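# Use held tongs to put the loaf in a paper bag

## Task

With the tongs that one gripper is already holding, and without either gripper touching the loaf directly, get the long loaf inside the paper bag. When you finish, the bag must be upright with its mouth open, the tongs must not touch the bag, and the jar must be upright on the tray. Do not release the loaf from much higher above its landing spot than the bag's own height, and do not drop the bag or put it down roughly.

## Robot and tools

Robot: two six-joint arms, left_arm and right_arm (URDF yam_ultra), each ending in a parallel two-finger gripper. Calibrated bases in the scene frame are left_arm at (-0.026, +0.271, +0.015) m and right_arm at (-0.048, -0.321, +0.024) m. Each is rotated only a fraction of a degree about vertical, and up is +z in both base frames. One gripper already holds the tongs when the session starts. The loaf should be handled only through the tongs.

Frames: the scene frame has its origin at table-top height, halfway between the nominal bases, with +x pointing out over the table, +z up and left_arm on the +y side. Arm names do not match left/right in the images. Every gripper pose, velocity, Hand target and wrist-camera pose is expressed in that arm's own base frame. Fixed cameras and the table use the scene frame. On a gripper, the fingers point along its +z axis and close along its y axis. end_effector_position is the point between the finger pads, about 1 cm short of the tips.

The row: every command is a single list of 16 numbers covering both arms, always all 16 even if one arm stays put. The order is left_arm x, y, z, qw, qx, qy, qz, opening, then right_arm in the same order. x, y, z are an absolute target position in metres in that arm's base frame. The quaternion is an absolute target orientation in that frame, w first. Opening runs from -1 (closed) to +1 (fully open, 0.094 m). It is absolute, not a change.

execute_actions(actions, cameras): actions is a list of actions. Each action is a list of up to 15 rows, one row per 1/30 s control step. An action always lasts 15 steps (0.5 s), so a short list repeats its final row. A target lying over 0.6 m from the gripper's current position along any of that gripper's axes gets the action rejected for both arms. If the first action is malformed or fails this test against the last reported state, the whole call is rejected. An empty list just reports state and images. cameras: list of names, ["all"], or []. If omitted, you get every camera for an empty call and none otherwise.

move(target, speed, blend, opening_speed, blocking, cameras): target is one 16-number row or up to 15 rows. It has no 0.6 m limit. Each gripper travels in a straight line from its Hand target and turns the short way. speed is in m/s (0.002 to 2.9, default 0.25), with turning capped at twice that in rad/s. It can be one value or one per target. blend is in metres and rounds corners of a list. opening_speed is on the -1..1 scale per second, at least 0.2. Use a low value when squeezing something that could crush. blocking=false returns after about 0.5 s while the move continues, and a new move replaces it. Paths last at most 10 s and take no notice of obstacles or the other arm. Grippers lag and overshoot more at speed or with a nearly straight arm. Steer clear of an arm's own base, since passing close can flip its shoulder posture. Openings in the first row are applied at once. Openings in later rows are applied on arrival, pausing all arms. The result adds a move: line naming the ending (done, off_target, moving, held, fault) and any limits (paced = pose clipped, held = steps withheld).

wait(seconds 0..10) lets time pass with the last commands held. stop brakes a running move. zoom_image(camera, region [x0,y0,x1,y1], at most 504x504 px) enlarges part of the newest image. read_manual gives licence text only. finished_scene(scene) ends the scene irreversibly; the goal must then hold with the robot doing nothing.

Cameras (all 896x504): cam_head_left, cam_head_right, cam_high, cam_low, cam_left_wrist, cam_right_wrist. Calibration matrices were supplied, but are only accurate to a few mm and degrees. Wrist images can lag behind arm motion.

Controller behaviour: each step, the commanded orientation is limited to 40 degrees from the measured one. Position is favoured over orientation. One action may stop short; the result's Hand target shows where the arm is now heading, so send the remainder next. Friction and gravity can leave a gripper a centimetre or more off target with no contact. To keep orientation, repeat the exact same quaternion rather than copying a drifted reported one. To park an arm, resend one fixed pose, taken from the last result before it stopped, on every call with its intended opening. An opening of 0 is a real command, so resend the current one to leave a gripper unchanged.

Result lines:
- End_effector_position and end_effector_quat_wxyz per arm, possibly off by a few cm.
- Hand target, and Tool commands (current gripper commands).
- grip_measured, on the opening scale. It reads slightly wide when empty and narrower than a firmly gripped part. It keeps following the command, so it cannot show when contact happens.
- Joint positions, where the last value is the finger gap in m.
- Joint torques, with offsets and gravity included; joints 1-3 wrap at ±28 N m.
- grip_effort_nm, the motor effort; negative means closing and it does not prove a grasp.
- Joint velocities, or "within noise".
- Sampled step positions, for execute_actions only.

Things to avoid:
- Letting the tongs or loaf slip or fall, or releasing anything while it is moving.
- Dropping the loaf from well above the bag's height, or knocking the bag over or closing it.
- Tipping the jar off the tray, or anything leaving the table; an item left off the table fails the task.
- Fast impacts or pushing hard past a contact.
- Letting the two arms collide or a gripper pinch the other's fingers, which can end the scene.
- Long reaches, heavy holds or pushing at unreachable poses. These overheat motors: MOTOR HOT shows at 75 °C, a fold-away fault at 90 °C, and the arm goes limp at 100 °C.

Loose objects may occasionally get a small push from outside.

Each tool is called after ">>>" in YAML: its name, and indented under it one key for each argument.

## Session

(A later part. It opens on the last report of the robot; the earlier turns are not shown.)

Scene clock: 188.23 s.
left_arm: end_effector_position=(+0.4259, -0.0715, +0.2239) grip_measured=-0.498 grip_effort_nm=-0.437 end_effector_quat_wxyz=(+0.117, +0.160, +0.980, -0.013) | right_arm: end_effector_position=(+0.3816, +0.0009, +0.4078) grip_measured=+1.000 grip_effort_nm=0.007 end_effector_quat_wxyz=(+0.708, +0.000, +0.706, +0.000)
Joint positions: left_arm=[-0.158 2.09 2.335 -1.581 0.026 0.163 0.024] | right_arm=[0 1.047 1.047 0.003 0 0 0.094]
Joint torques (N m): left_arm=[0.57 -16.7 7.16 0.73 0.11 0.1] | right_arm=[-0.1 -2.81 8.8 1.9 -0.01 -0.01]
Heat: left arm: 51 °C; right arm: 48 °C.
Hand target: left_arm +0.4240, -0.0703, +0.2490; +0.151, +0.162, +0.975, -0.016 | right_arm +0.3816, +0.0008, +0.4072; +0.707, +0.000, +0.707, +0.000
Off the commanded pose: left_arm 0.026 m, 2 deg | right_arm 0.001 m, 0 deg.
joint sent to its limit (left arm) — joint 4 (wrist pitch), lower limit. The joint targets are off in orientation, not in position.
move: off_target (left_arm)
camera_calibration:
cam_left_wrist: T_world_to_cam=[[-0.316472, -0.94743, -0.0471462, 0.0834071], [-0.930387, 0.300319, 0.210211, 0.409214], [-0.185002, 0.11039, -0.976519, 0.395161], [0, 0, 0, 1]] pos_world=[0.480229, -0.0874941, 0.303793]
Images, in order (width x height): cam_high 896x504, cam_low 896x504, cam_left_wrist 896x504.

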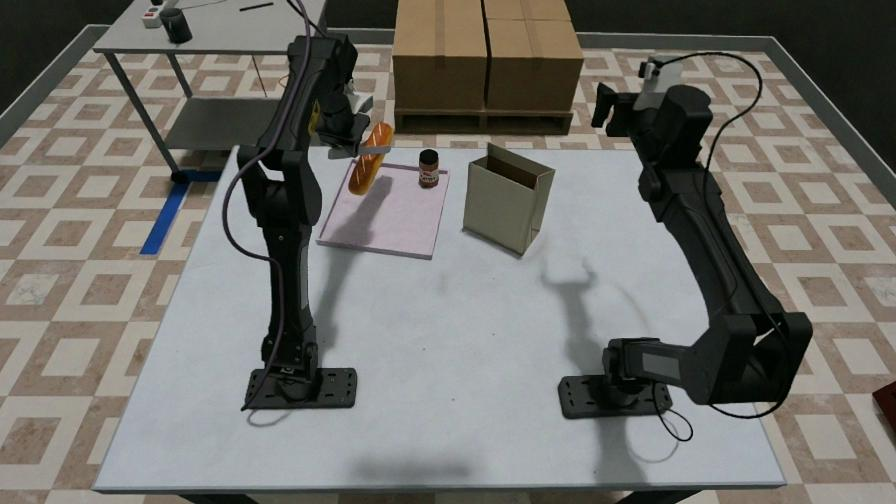

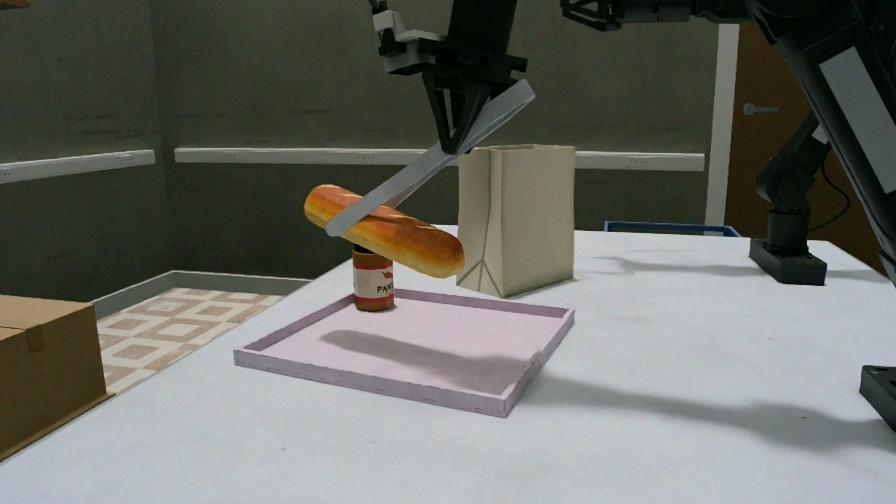

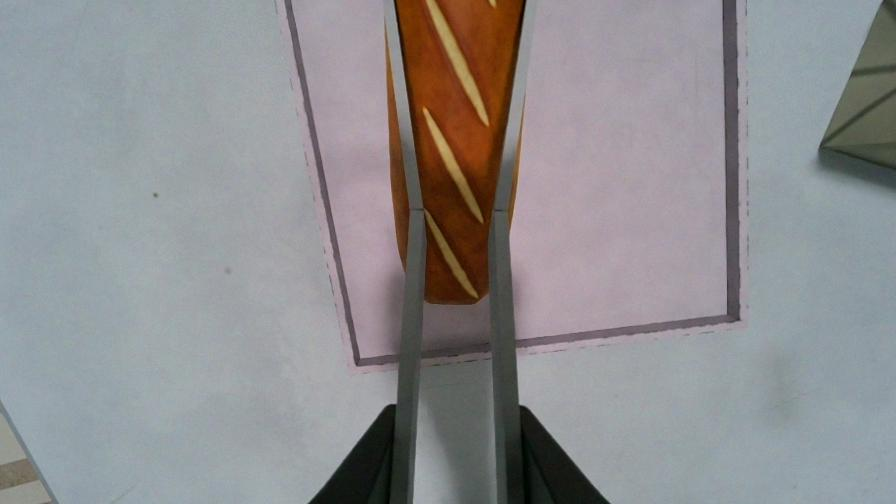

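>>> move:
  target:
    - [0.38,-0.10,0.30,0.40,0.15,0.89,-0.07,-0.5,0.3816,0.0009,0.4072,0.707,0,0.707,0,1]
    - [0.354,-0.156,0.33,0.689,0.159,0.689,-0.159,-0.5,0.3816,0.0009,0.4072,0.707,0,0.707,0,1]
  blend: 0.03
  speed: 0.2
  cameras: ["all"]

Scene clock: 213.13 s.
left_arm: end_effector_position=(+0.3580, -0.1564, +0.3199) grip_measured=-0.498 grip_effort_nm=-0.691 end_effector_quat_wxyz=(+0.673, +0.165, +0.705, -0.154) | right_arm: end_effector_position=(+0.3816, +0.0009, +0.4079) grip_measured=+1.000 grip_effort_nm=-0.002 end_effector_quat_wxyz=(+0.708, +0.000, +0.706, +0.000)
Joint positions: left_arm=[-0.381 1.06 0.752 0.26 0.073 0.009 0.024] | right_arm=[0 1.047 1.047 0.003 0 0 0.094]
Joint torques (N m): left_arm=[-0.54 -5.46 5.64 2.25 -0.07 -0.09] | right_arm=[-0.1 -2.81 8.8 1.9 -0.01 -0.01]
Heat: left arm: 49 °C; right arm: 49 °C.
Hand target: left_arm +0.3539, -0.1559, +0.3299; +0.688, +0.159, +0.689, -0.159 | right_arm +0.3816, +0.0008, +0.4072; +0.707, +0.000, +0.707, +0.000
Off the commanded pose: left_arm 0.011 m, 3 deg | right_arm 0.001 m, 0 deg.
move: off_target (left_arm)
camera_calibration:
cam_left_wrist: T_world_to_cam=[[-0.408873, -0.912467, -0.015041, 0.0142988], [-0.428828, 0.206653, -0.879432, 0.50568], [0.805561, -0.353127, -0.475786, -0.101541], [0, 0, 0, 1]] pos_world=[0.304494, -0.12731, 0.396614]
cam_right_wrist: T_world_to_cam=[[-0.00471295, -0.99984, 0.017246, -0.00295581], [-0.423203, -0.0136314, -0.905932, 0.570951], [0.906023, -0.0115682, -0.423071, -0.0852091], [0, 0, 0, 1]] pos_world=[0.318816, 0.0038418, 0.481245]

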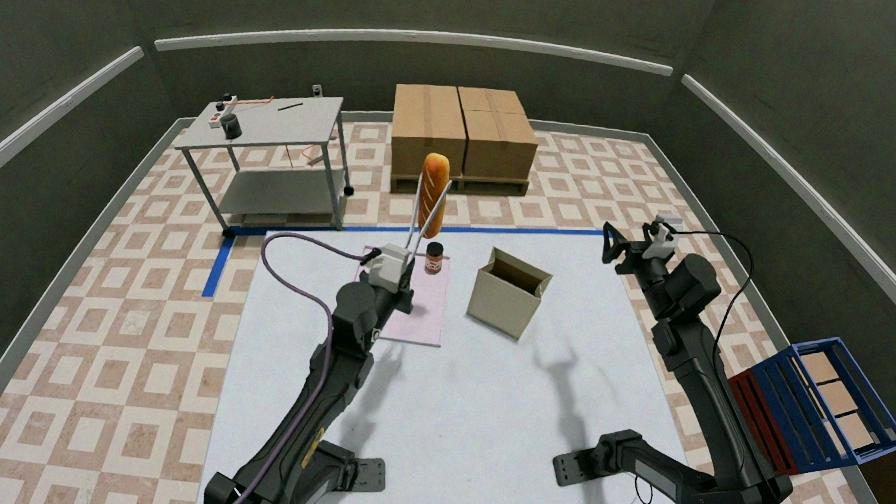

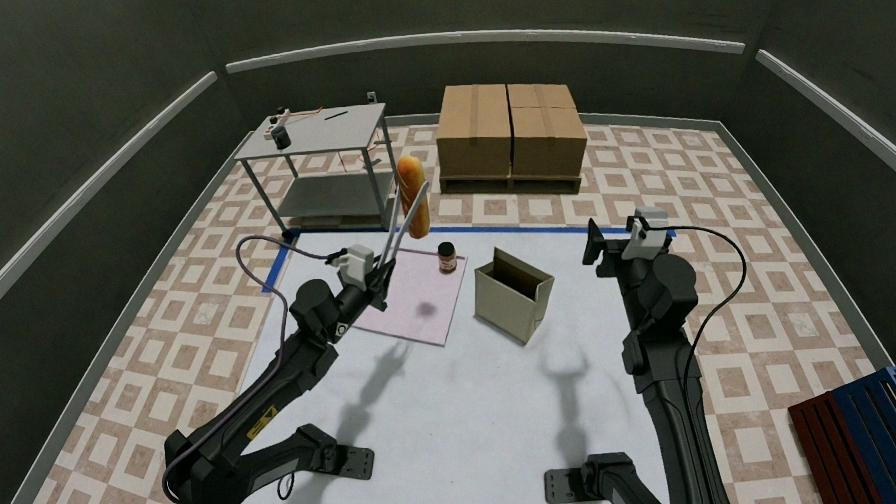

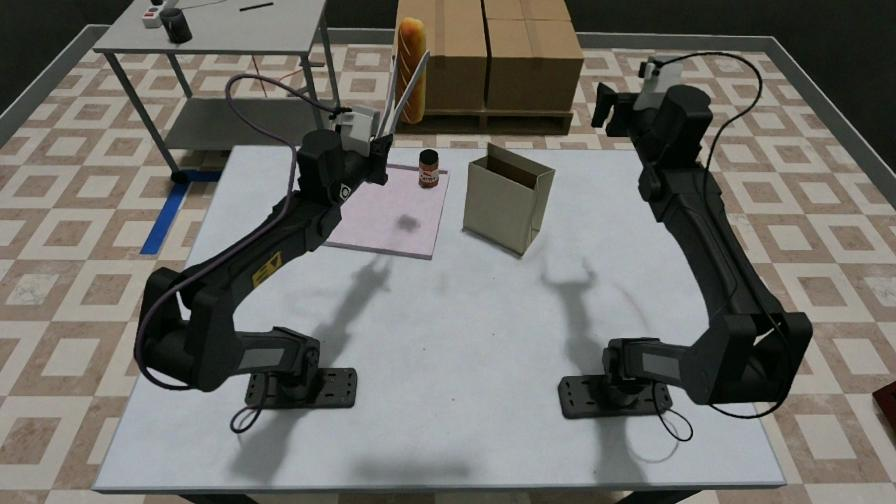

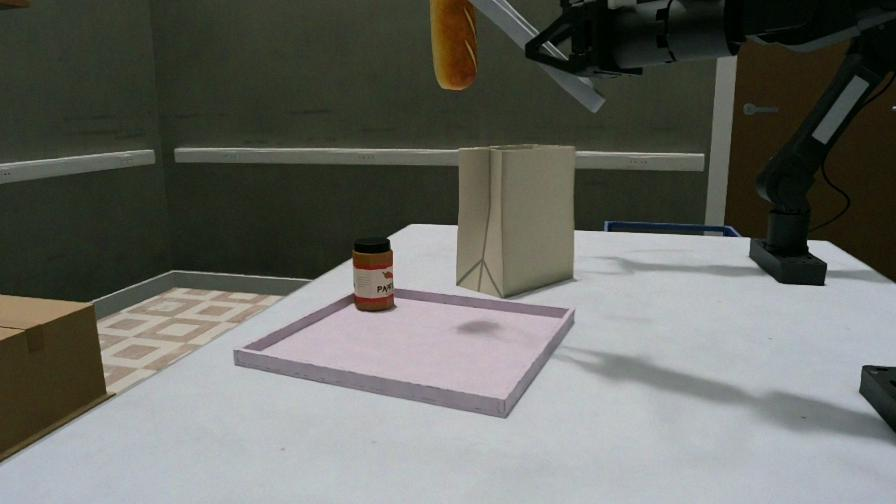

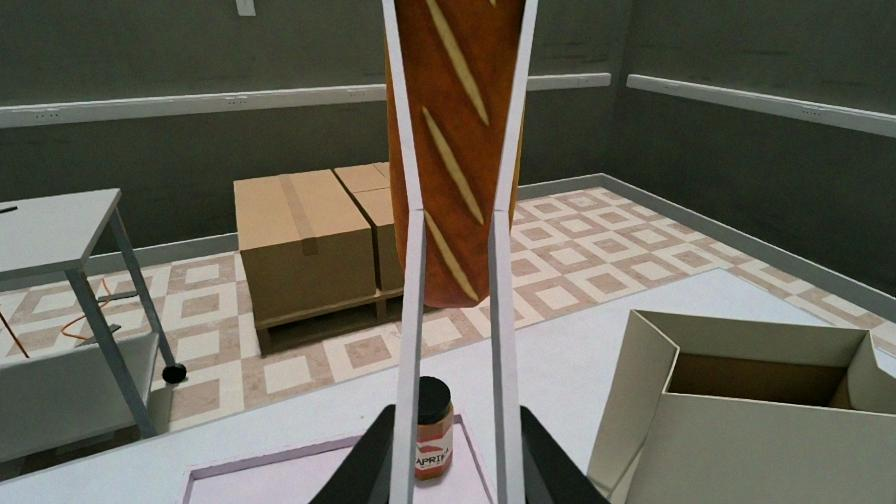

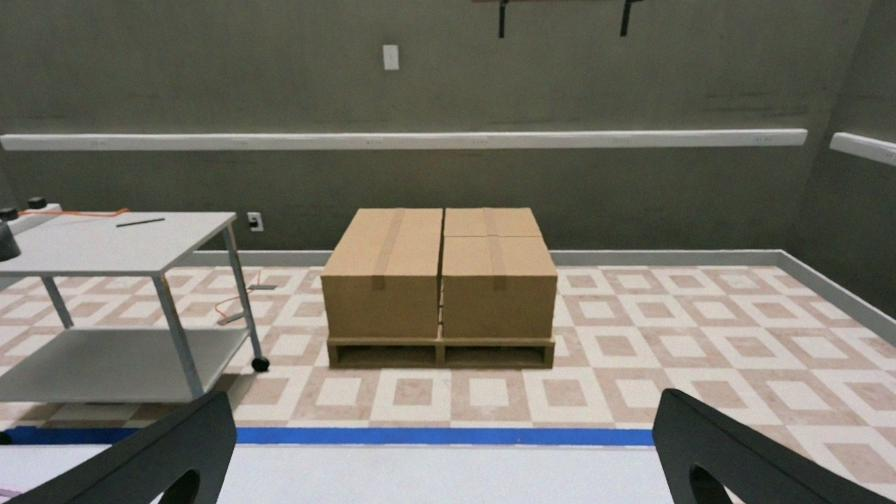

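>>> move:
  target: [0.290,-0.335,0.34,0.680,0.195,0.680,-0.195,-0.5,0.3816,0.0009,0.4072,0.707,0,0.707,0,1]
  speed: 0.15
  cameras: ["cam_head_left","cam_head_right","cam_high","cam_low","cam_left_wrist"]

Scene clock: 220.37 s.
left_arm: end_effector_position=(+0.2860, -0.3304, +0.3148) grip_measured=-0.499 grip_effort_nm=-0.452 end_effector_quat_wxyz=(+0.661, +0.216, +0.696, -0.179) | right_arm: end_effector_position=(+0.3816, +0.0009, +0.4079) grip_measured=+1.000 grip_effort_nm=0.007 end_effector_quat_wxyz=(+0.708, +0.000, +0.706, +0.000)
Joint positions: left_arm=[-1.051 1.313 0.903 0.339 -0.485 0.003 0.024] | right_arm=[0 1.047 1.047 0.003 0 0 0.094]
Joint velocities: left_arm=[-0.012 -0.007 -0.046 0.051 -0.022 -0.022 0.012] | right_arm=[within noise]
Joint torques (N m): left_arm=[-0.01 -4.92 9.87 2.16 -0.11 0.05] | right_arm=[-0.1 -2.82 8.8 1.9 -0.01 -0.01]
Heat: left arm: 46 °C; right arm: 49 °C.
Hand target: left_arm +0.2889, -0.3336, +0.3396; +0.680, +0.195, +0.680, -0.195 | right_arm +0.3816, +0.0008, +0.4072; +0.707, +0.000, +0.707, +0.000
Off the commanded pose: left_arm 0.026 m, 4 deg | right_arm 0.001 m, 0 deg.
move: off_target (left_arm)
camera_calibration:
cam_left_wrist: T_world_to_cam=[[-0.508501, -0.859818, -0.0462538, -0.118168], [-0.399762, 0.283317, -0.871735, 0.520864], [0.762638, -0.424788, -0.48779, -0.115051], [0, 0, 0, 1]] pos_world=[0.235875, -0.298045, 0.392469]
Images, in order (width x height): cam_head_left 896x504, cam_head_right 896x504, cam_high 896x504, cam_low 896x504, cam_left_wrist 896x504.

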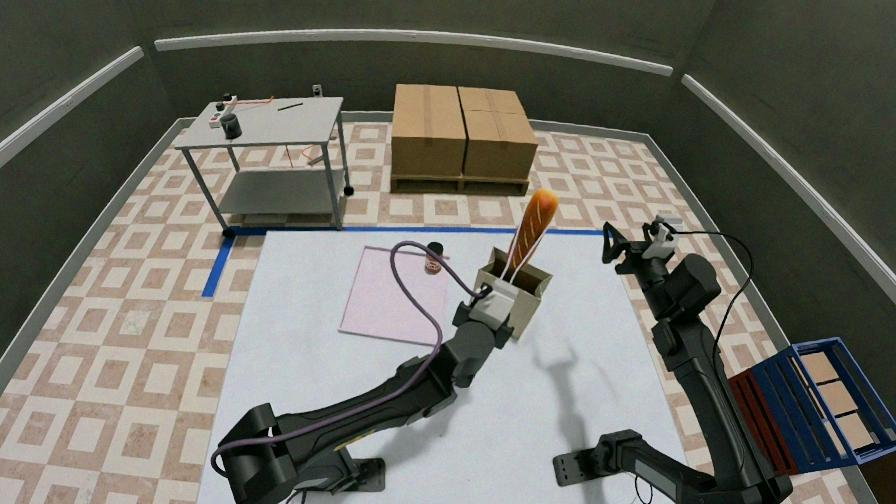

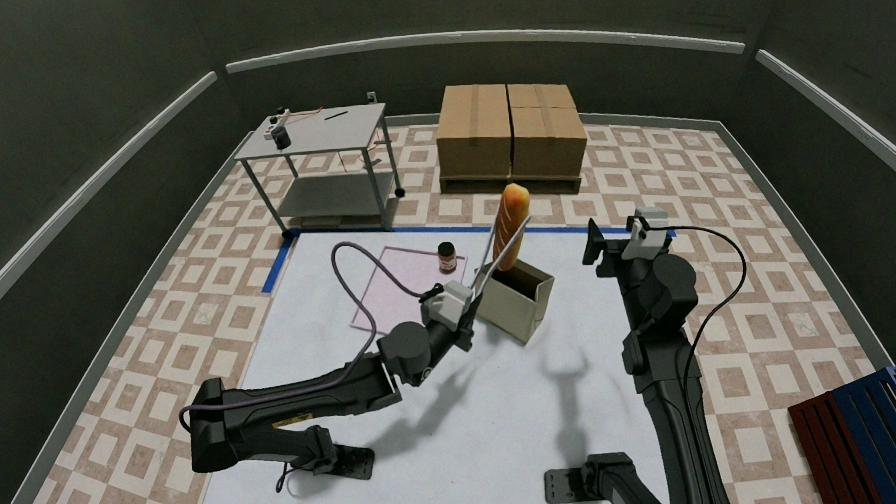

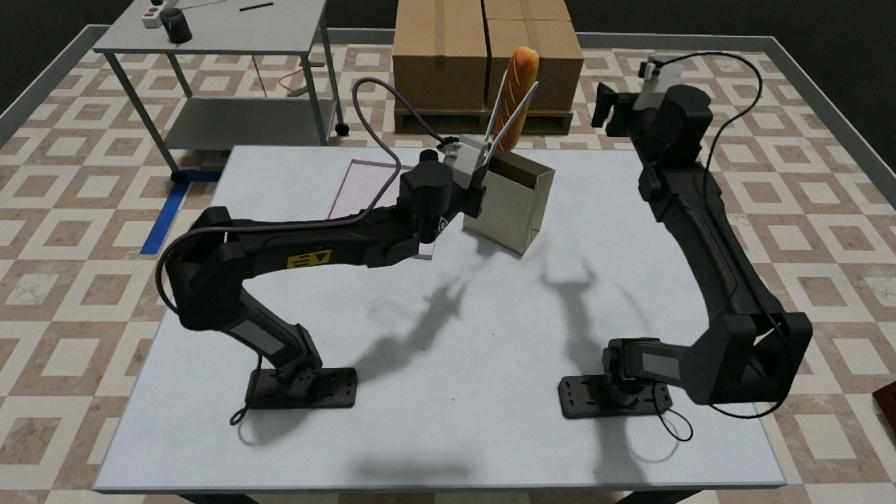

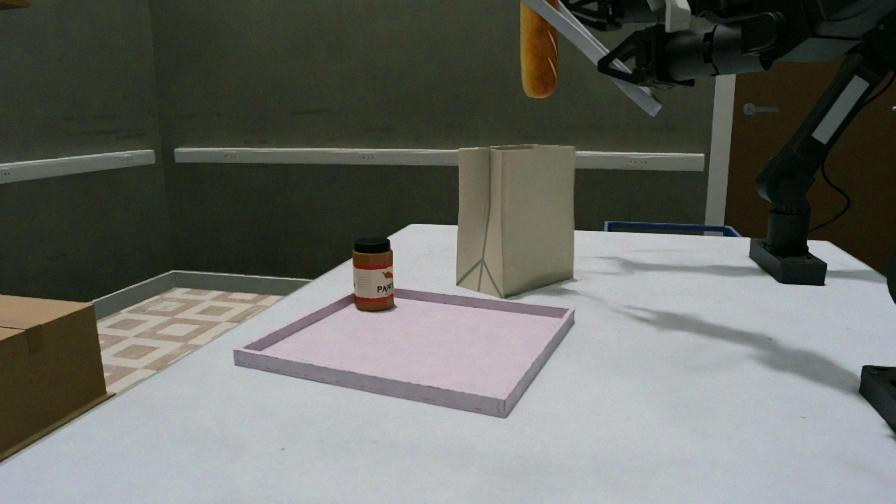

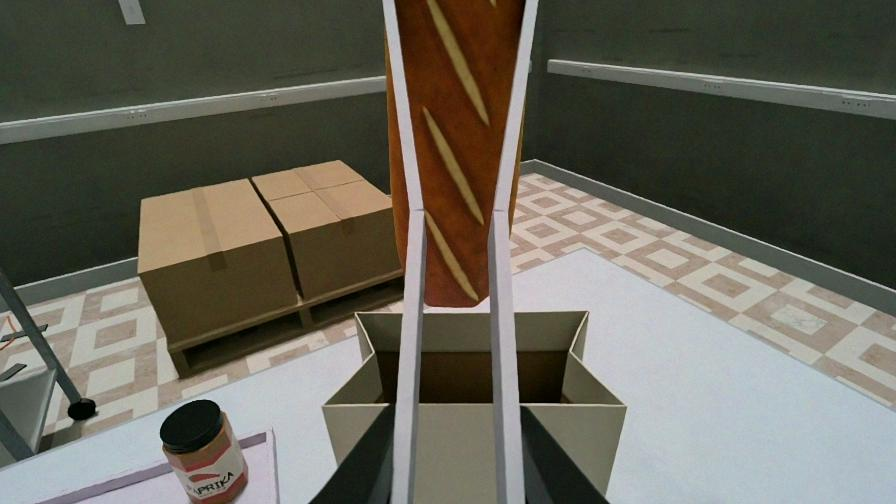

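>>> move:
  target:
    - [0.300,-0.351,0.335,0.7025,0.188,0.655,-0.202,-0.5,0.3816,0.0009,0.4072,0.707,0,0.707,0,1]
    - [0.300,-0.351,0.29,0.7025,0.188,0.655,-0.202,-0.5,0.3816,0.0009,0.4072,0.707,0,0.707,0,1]
  speed: 0.08
  cameras: ["cam_head_left","cam_head_right","cam_high","cam_low","cam_left_wrist"]

>>> zoom_image:
  camera: "cam_head_left"
  region: [430, 170, 610, 350]

>>> zoom_image:
  camera: "cam_head_right"
  region: [430, 170, 610, 350]

Scene clock: 239.07 s.
left_arm: end_effector_position=(+0.2985, -0.3517, +0.2926) grip_measured=-0.499 grip_effort_nm=-0.457 end_effector_quat_wxyz=(+0.698, +0.190, +0.660, -0.203) | right_arm: end_effector_position=(+0.3816, +0.0009, +0.4079) grip_measured=+1.000 grip_effort_nm=0.012 end_effector_quat_wxyz=(+0.708, +0.000, +0.706, +0.000)
Joint positions: left_arm=[-1.051 1.48 0.816 0.728 -0.486 0.027 0.024] | right_arm=[0 1.047 1.047 0.003 0 0 0.094]
Joint velocities: left_arm=[0.012 0.002 0.007 0.007 0.081 -0.051 0.009] | right_arm=[within noise]
Joint torques (N m): left_arm=[0.4 -6.42 4.98 2.14 0.02 0.08] | right_arm=[-0.1 -2.81 8.8 1.9 -0.01 -0.01]
Heat: left arm: 43 °C; right arm: 50 °C.
Hand target: left_arm +0.3000, -0.3509, +0.2899; +0.703, +0.188, +0.656, -0.202 | right_arm +0.3816, +0.0008, +0.4072; +0.707, +0.000, +0.707, +0.000
Off the commanded pose: left_arm 0.003 m, 1 deg | right_arm 0.001 m, 0 deg.
move: done
camera_calibration:
cam_left_wrist: T_world_to_cam=[[-0.505226, -0.862983, -0.00273608, -0.146002], [-0.327637, 0.194744, -0.924515, 0.475388], [0.798374, -0.466193, -0.381135, -0.200849], [0, 0, 0, 1]] pos_world=[0.242344, -0.31221, 0.362553]
Images, in order (width x height): cam_head_left 896x504, cam_head_right 896x504, cam_high 896x504, cam_low 896x504, cam_left_wrist 896x504.

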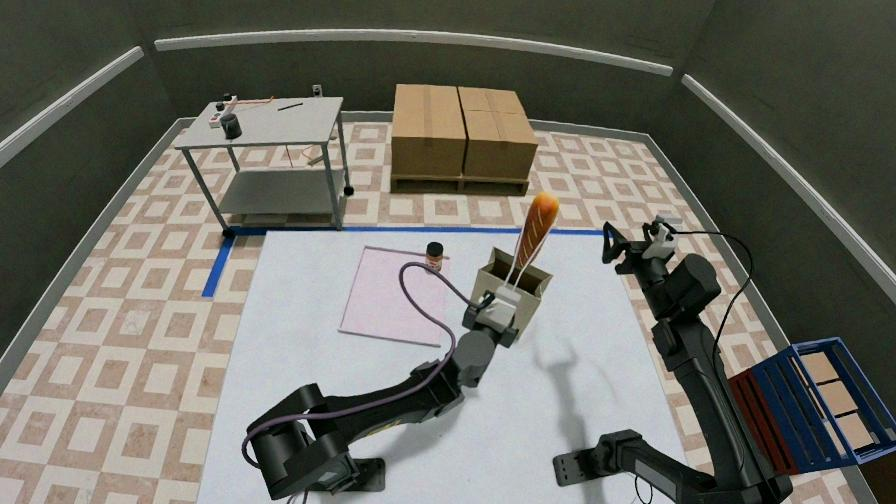

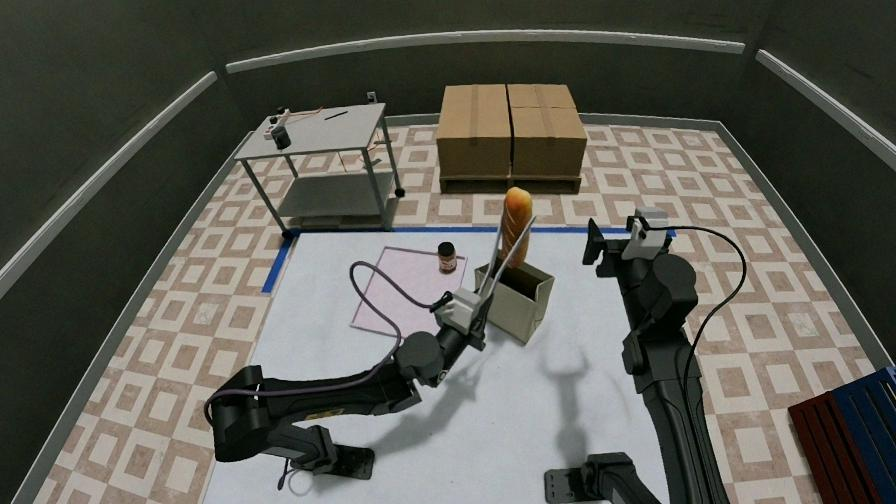

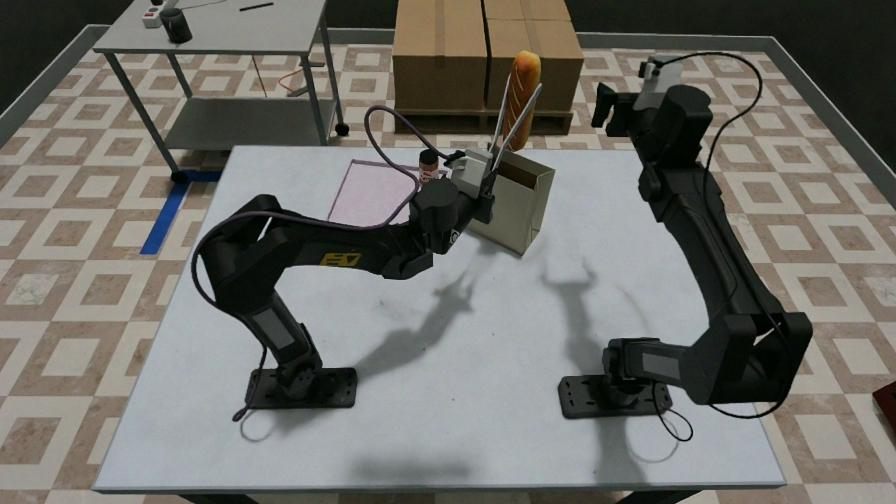

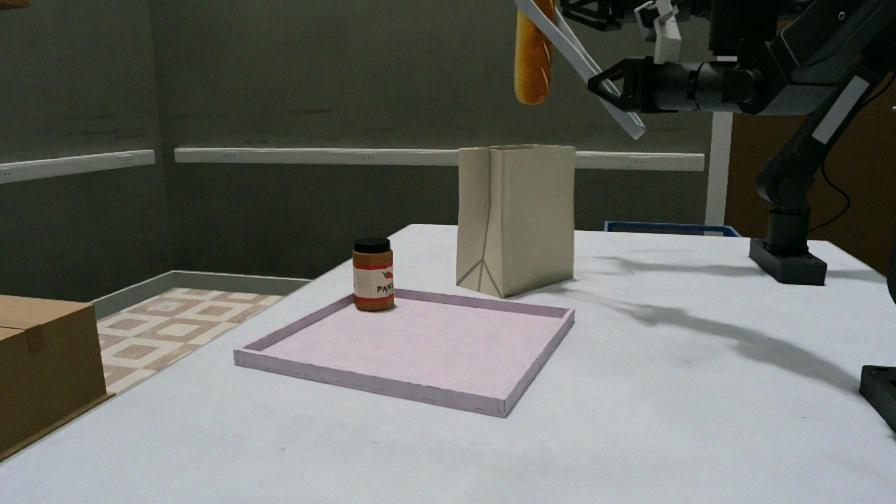

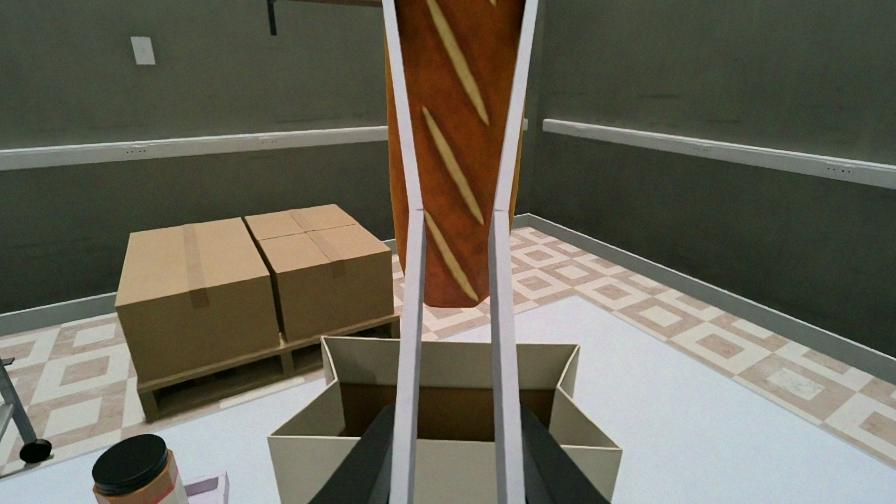

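Scaled by 2.800.

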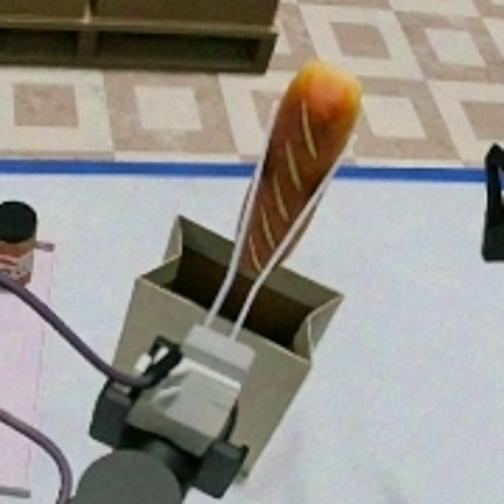

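Scaled by 2.800.

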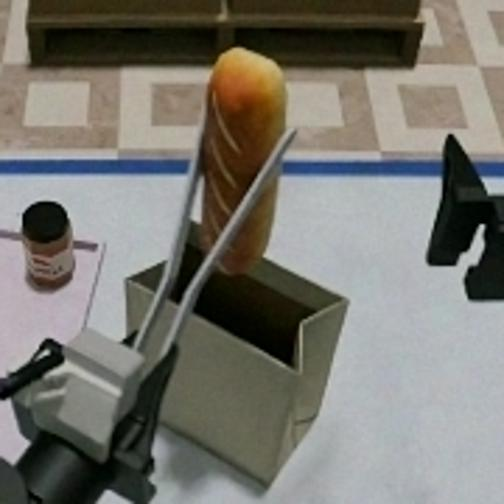

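>>> move:
  target:
    - [0.287,-0.338,0.29,0.7025,0.188,0.655,-0.202,-0.5,0.3816,0.0009,0.4072,0.707,0,0.707,0,1]
    - [0.287,-0.338,0.245,0.7025,0.188,0.655,-0.202,-0.5,0.3816,0.0009,0.4072,0.707,0,0.707,0,1]
  speed: 0.08
  cameras: ["cam_head_left","cam_head_right","cam_low","cam_left_wrist"]

>>> zoom_image:
  camera: "cam_head_left"
  region: [430, 170, 610, 350]

>>> zoom_image:
  camera: "cam_head_right"
  region: [430, 170, 610, 350]

Scene clock: 257.63 s.
left_arm: end_effector_position=(+0.2885, -0.3376, +0.2477) grip_measured=-0.498 grip_effort_nm=-0.686 end_effector_quat_wxyz=(+0.699, +0.188, +0.660, -0.202) | right_arm: end_effector_position=(+0.3816, +0.0009, +0.4080) grip_measured=+1.000 grip_effort_nm=0.007 end_effector_quat_wxyz=(+0.708, +0.000, +0.706, +0.000)
Joint positions: left_arm=[-1.059 1.519 0.643 0.942 -0.499 0.029 0.024] | right_arm=[0 1.047 1.047 0.003 0 0 0.094]
Joint torques (N m): left_arm=[-0.38 -5.85 4.7 2.12 -0.02 0.11] | right_arm=[-0.1 -2.81 8.8 1.9 -0.01 -0.01]
Heat: left arm: 43 °C; right arm: 51 °C.
Hand target: left_arm +0.2870, -0.3379, +0.2450; +0.703, +0.188, +0.656, -0.202 | right_arm +0.3816, +0.0008, +0.4072; +0.707, +0.000, +0.707, +0.000
Off the commanded pose: left_arm 0.003 m, 1 deg | right_arm 0.001 m, 0 deg.
move: done
camera_calibration:
cam_left_wrist: T_world_to_cam=[[-0.501563, -0.865117, -0.00281776, -0.140836], [-0.327139, 0.192676, -0.925125, 0.427119], [0.800884, -0.463087, -0.379652, -0.203584], [0, 0, 0, 1]] pos_world=[0.232136, -0.298413, 0.317451]
Images, in order (width x height): cam_head_left 896x504, cam_head_right 896x504, cam_low 896x504, cam_left_wrist 896x504.

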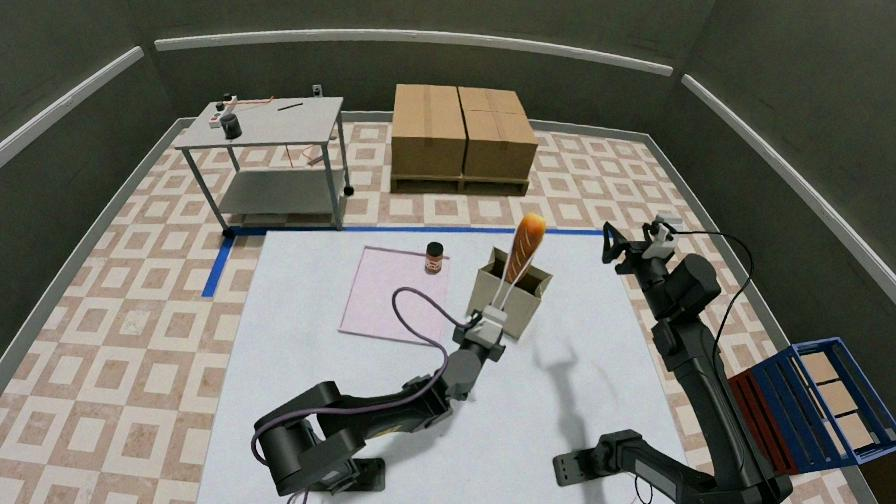

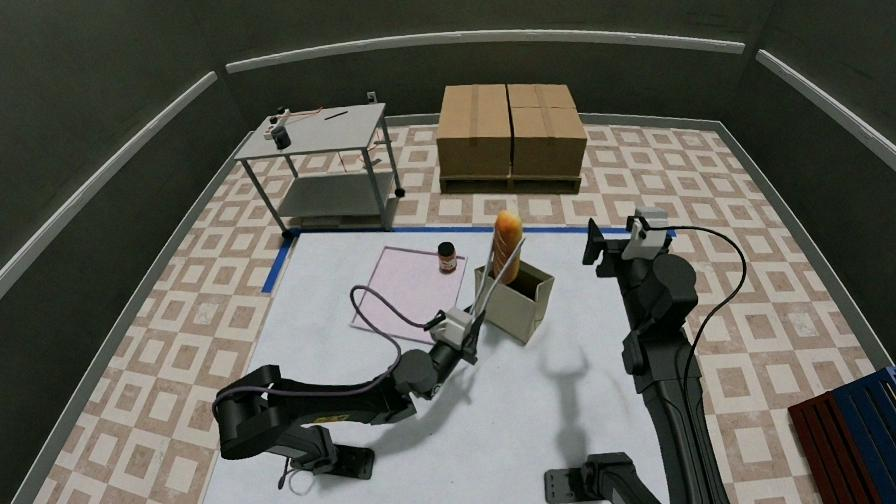

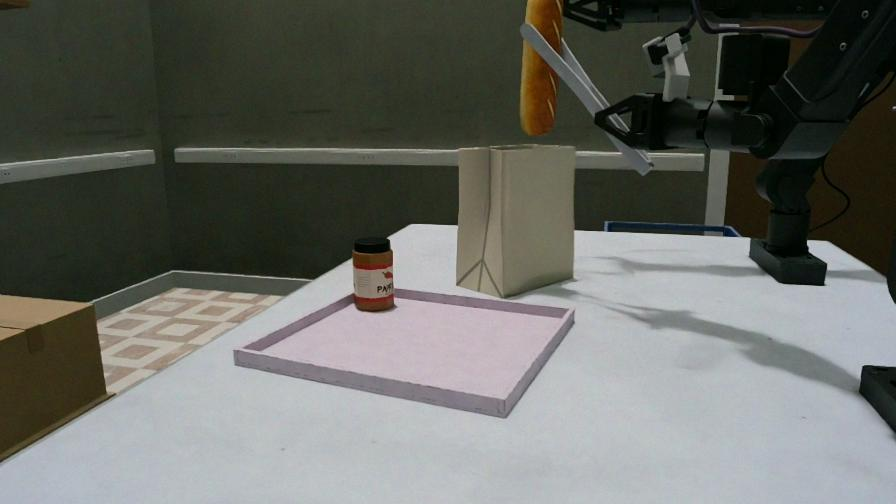

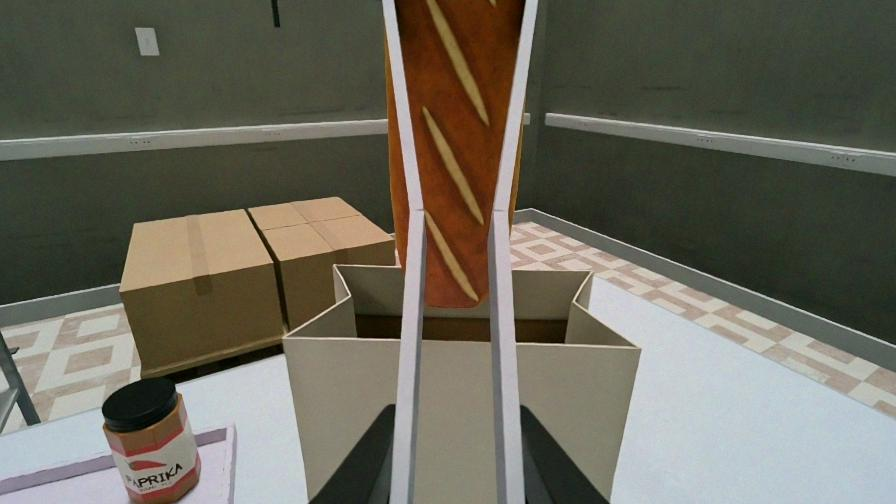

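Scaled by 2.800.

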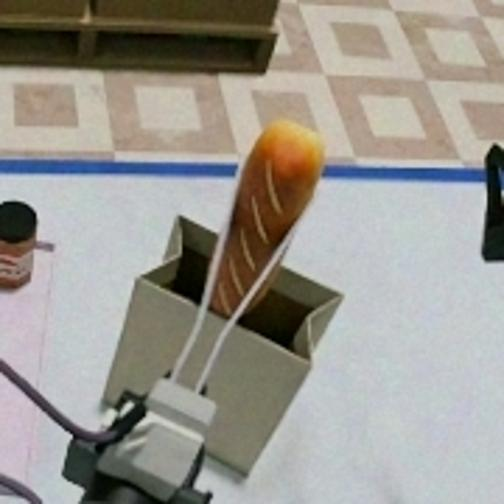

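Scaled by 2.800.

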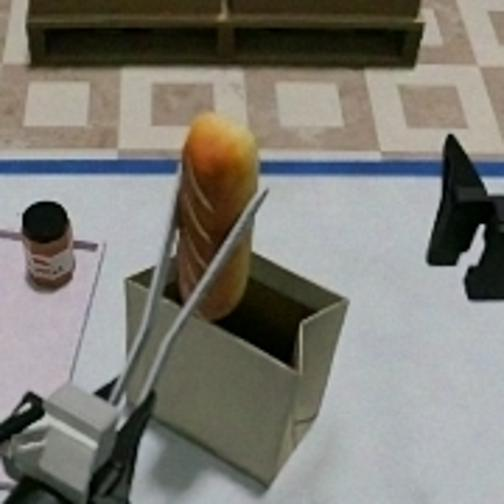

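>>> move:
  target: [0.287,-0.338,0.195,0.7025,0.188,0.655,-0.202,-0.5,0.3816,0.0009,0.4072,0.707,0,0.707,0,1]
  speed: 0.06
  cameras: ["cam_head_left","cam_head_right","cam_low","cam_left_wrist"]

>>> zoom_image:
  camera: "cam_head_right"
  region: [430, 170, 610, 350]

Scene clock: 266.27 s.
left_arm: end_effector_position=(+0.2891, -0.3384, +0.2039) grip_measured=-0.499 grip_effort_nm=-0.452 end_effector_quat_wxyz=(+0.704, +0.183, +0.654, -0.207) | right_arm: end_effector_position=(+0.3816, +0.0009, +0.4080) grip_measured=+1.000 grip_effort_nm=0.007 end_effector_quat_wxyz=(+0.708, +0.000, +0.706, +0.000)
Joint positions: left_arm=[-1.059 1.695 0.561 1.222 -0.5 0.029 0.024] | right_arm=[0 1.047 1.047 0.003 0 0 0.094]
Joint velocities: left_arm=[0.007 -0.012 -0.002 0.051 -0.022 0.066 0.008] | right_arm=[within noise]
Joint torques (N m): left_arm=[-0.43 -6.09 3.58 2 -0.04 0.09] | right_arm=[-0.09 -2.81 8.8 1.9 -0.01 -0.01]
Heat: left arm: 42 °C; right arm: 51 °C.
Hand target: left_arm +0.2870, -0.3379, +0.1951; +0.703, +0.188, +0.656, -0.202 | right_arm +0.3816, +0.0008, +0.4072; +0.707, +0.000, +0.707, +0.000
Off the commanded pose: left_arm 0.009 m, 1 deg | right_arm 0.001 m, 0 deg.
move: done
camera_calibration:
cam_left_wrist: T_world_to_cam=[[-0.500914, -0.865462, 0.00779831, -0.143861], [-0.317455, 0.175341, -0.931922, 0.379749], [0.805175, -0.469288, -0.362576, -0.227828], [0, 0, 0, 1]] pos_world=[0.231933, -0.298009, 0.272413]
Images, in order (width x height): cam_head_left 896x504, cam_head_right 896x504, cam_low 896x504, cam_left_wrist 896x504.

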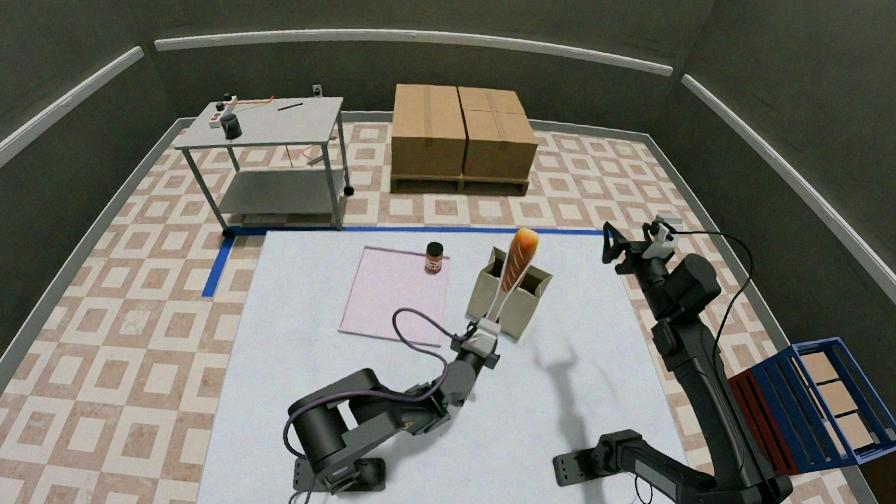

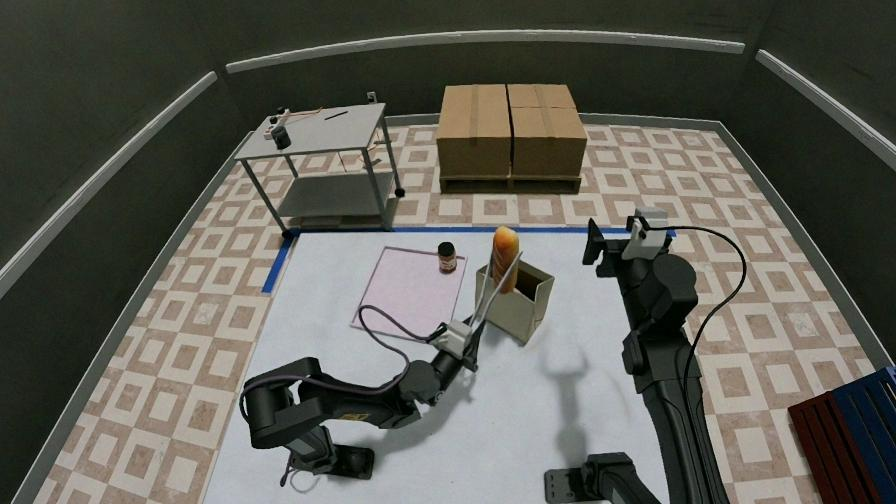

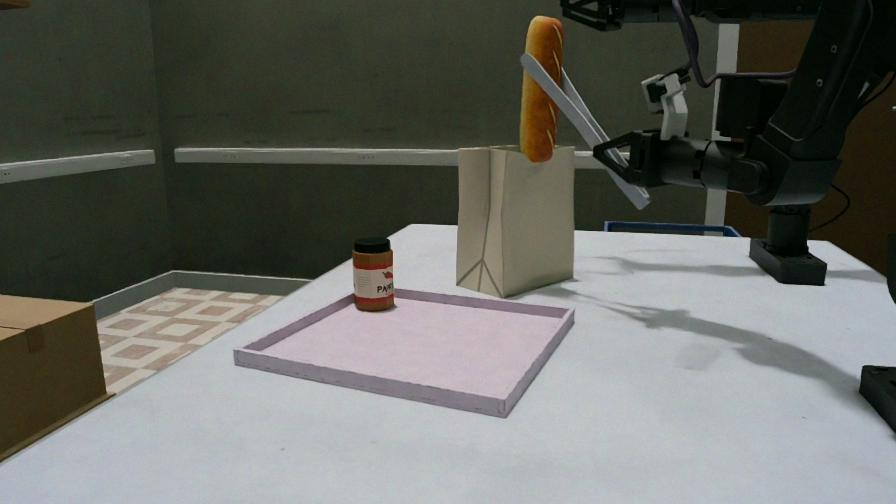

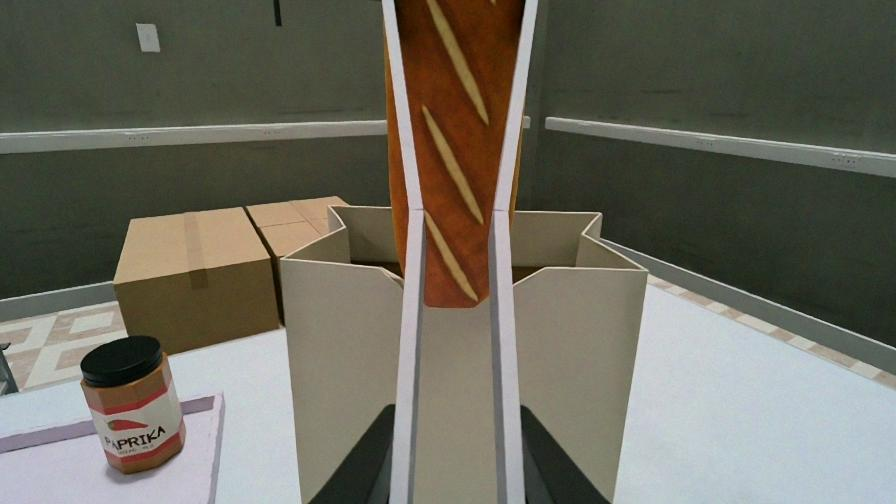

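Scaled by 2.800.

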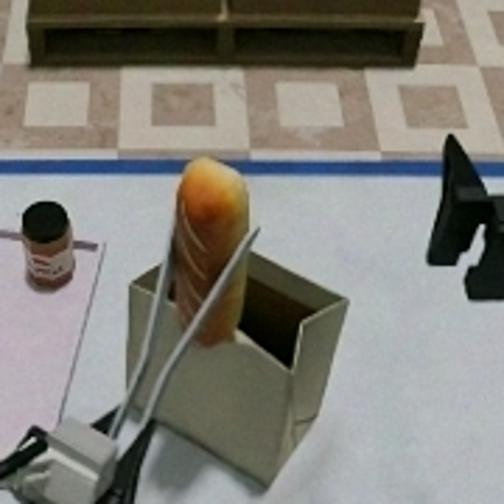

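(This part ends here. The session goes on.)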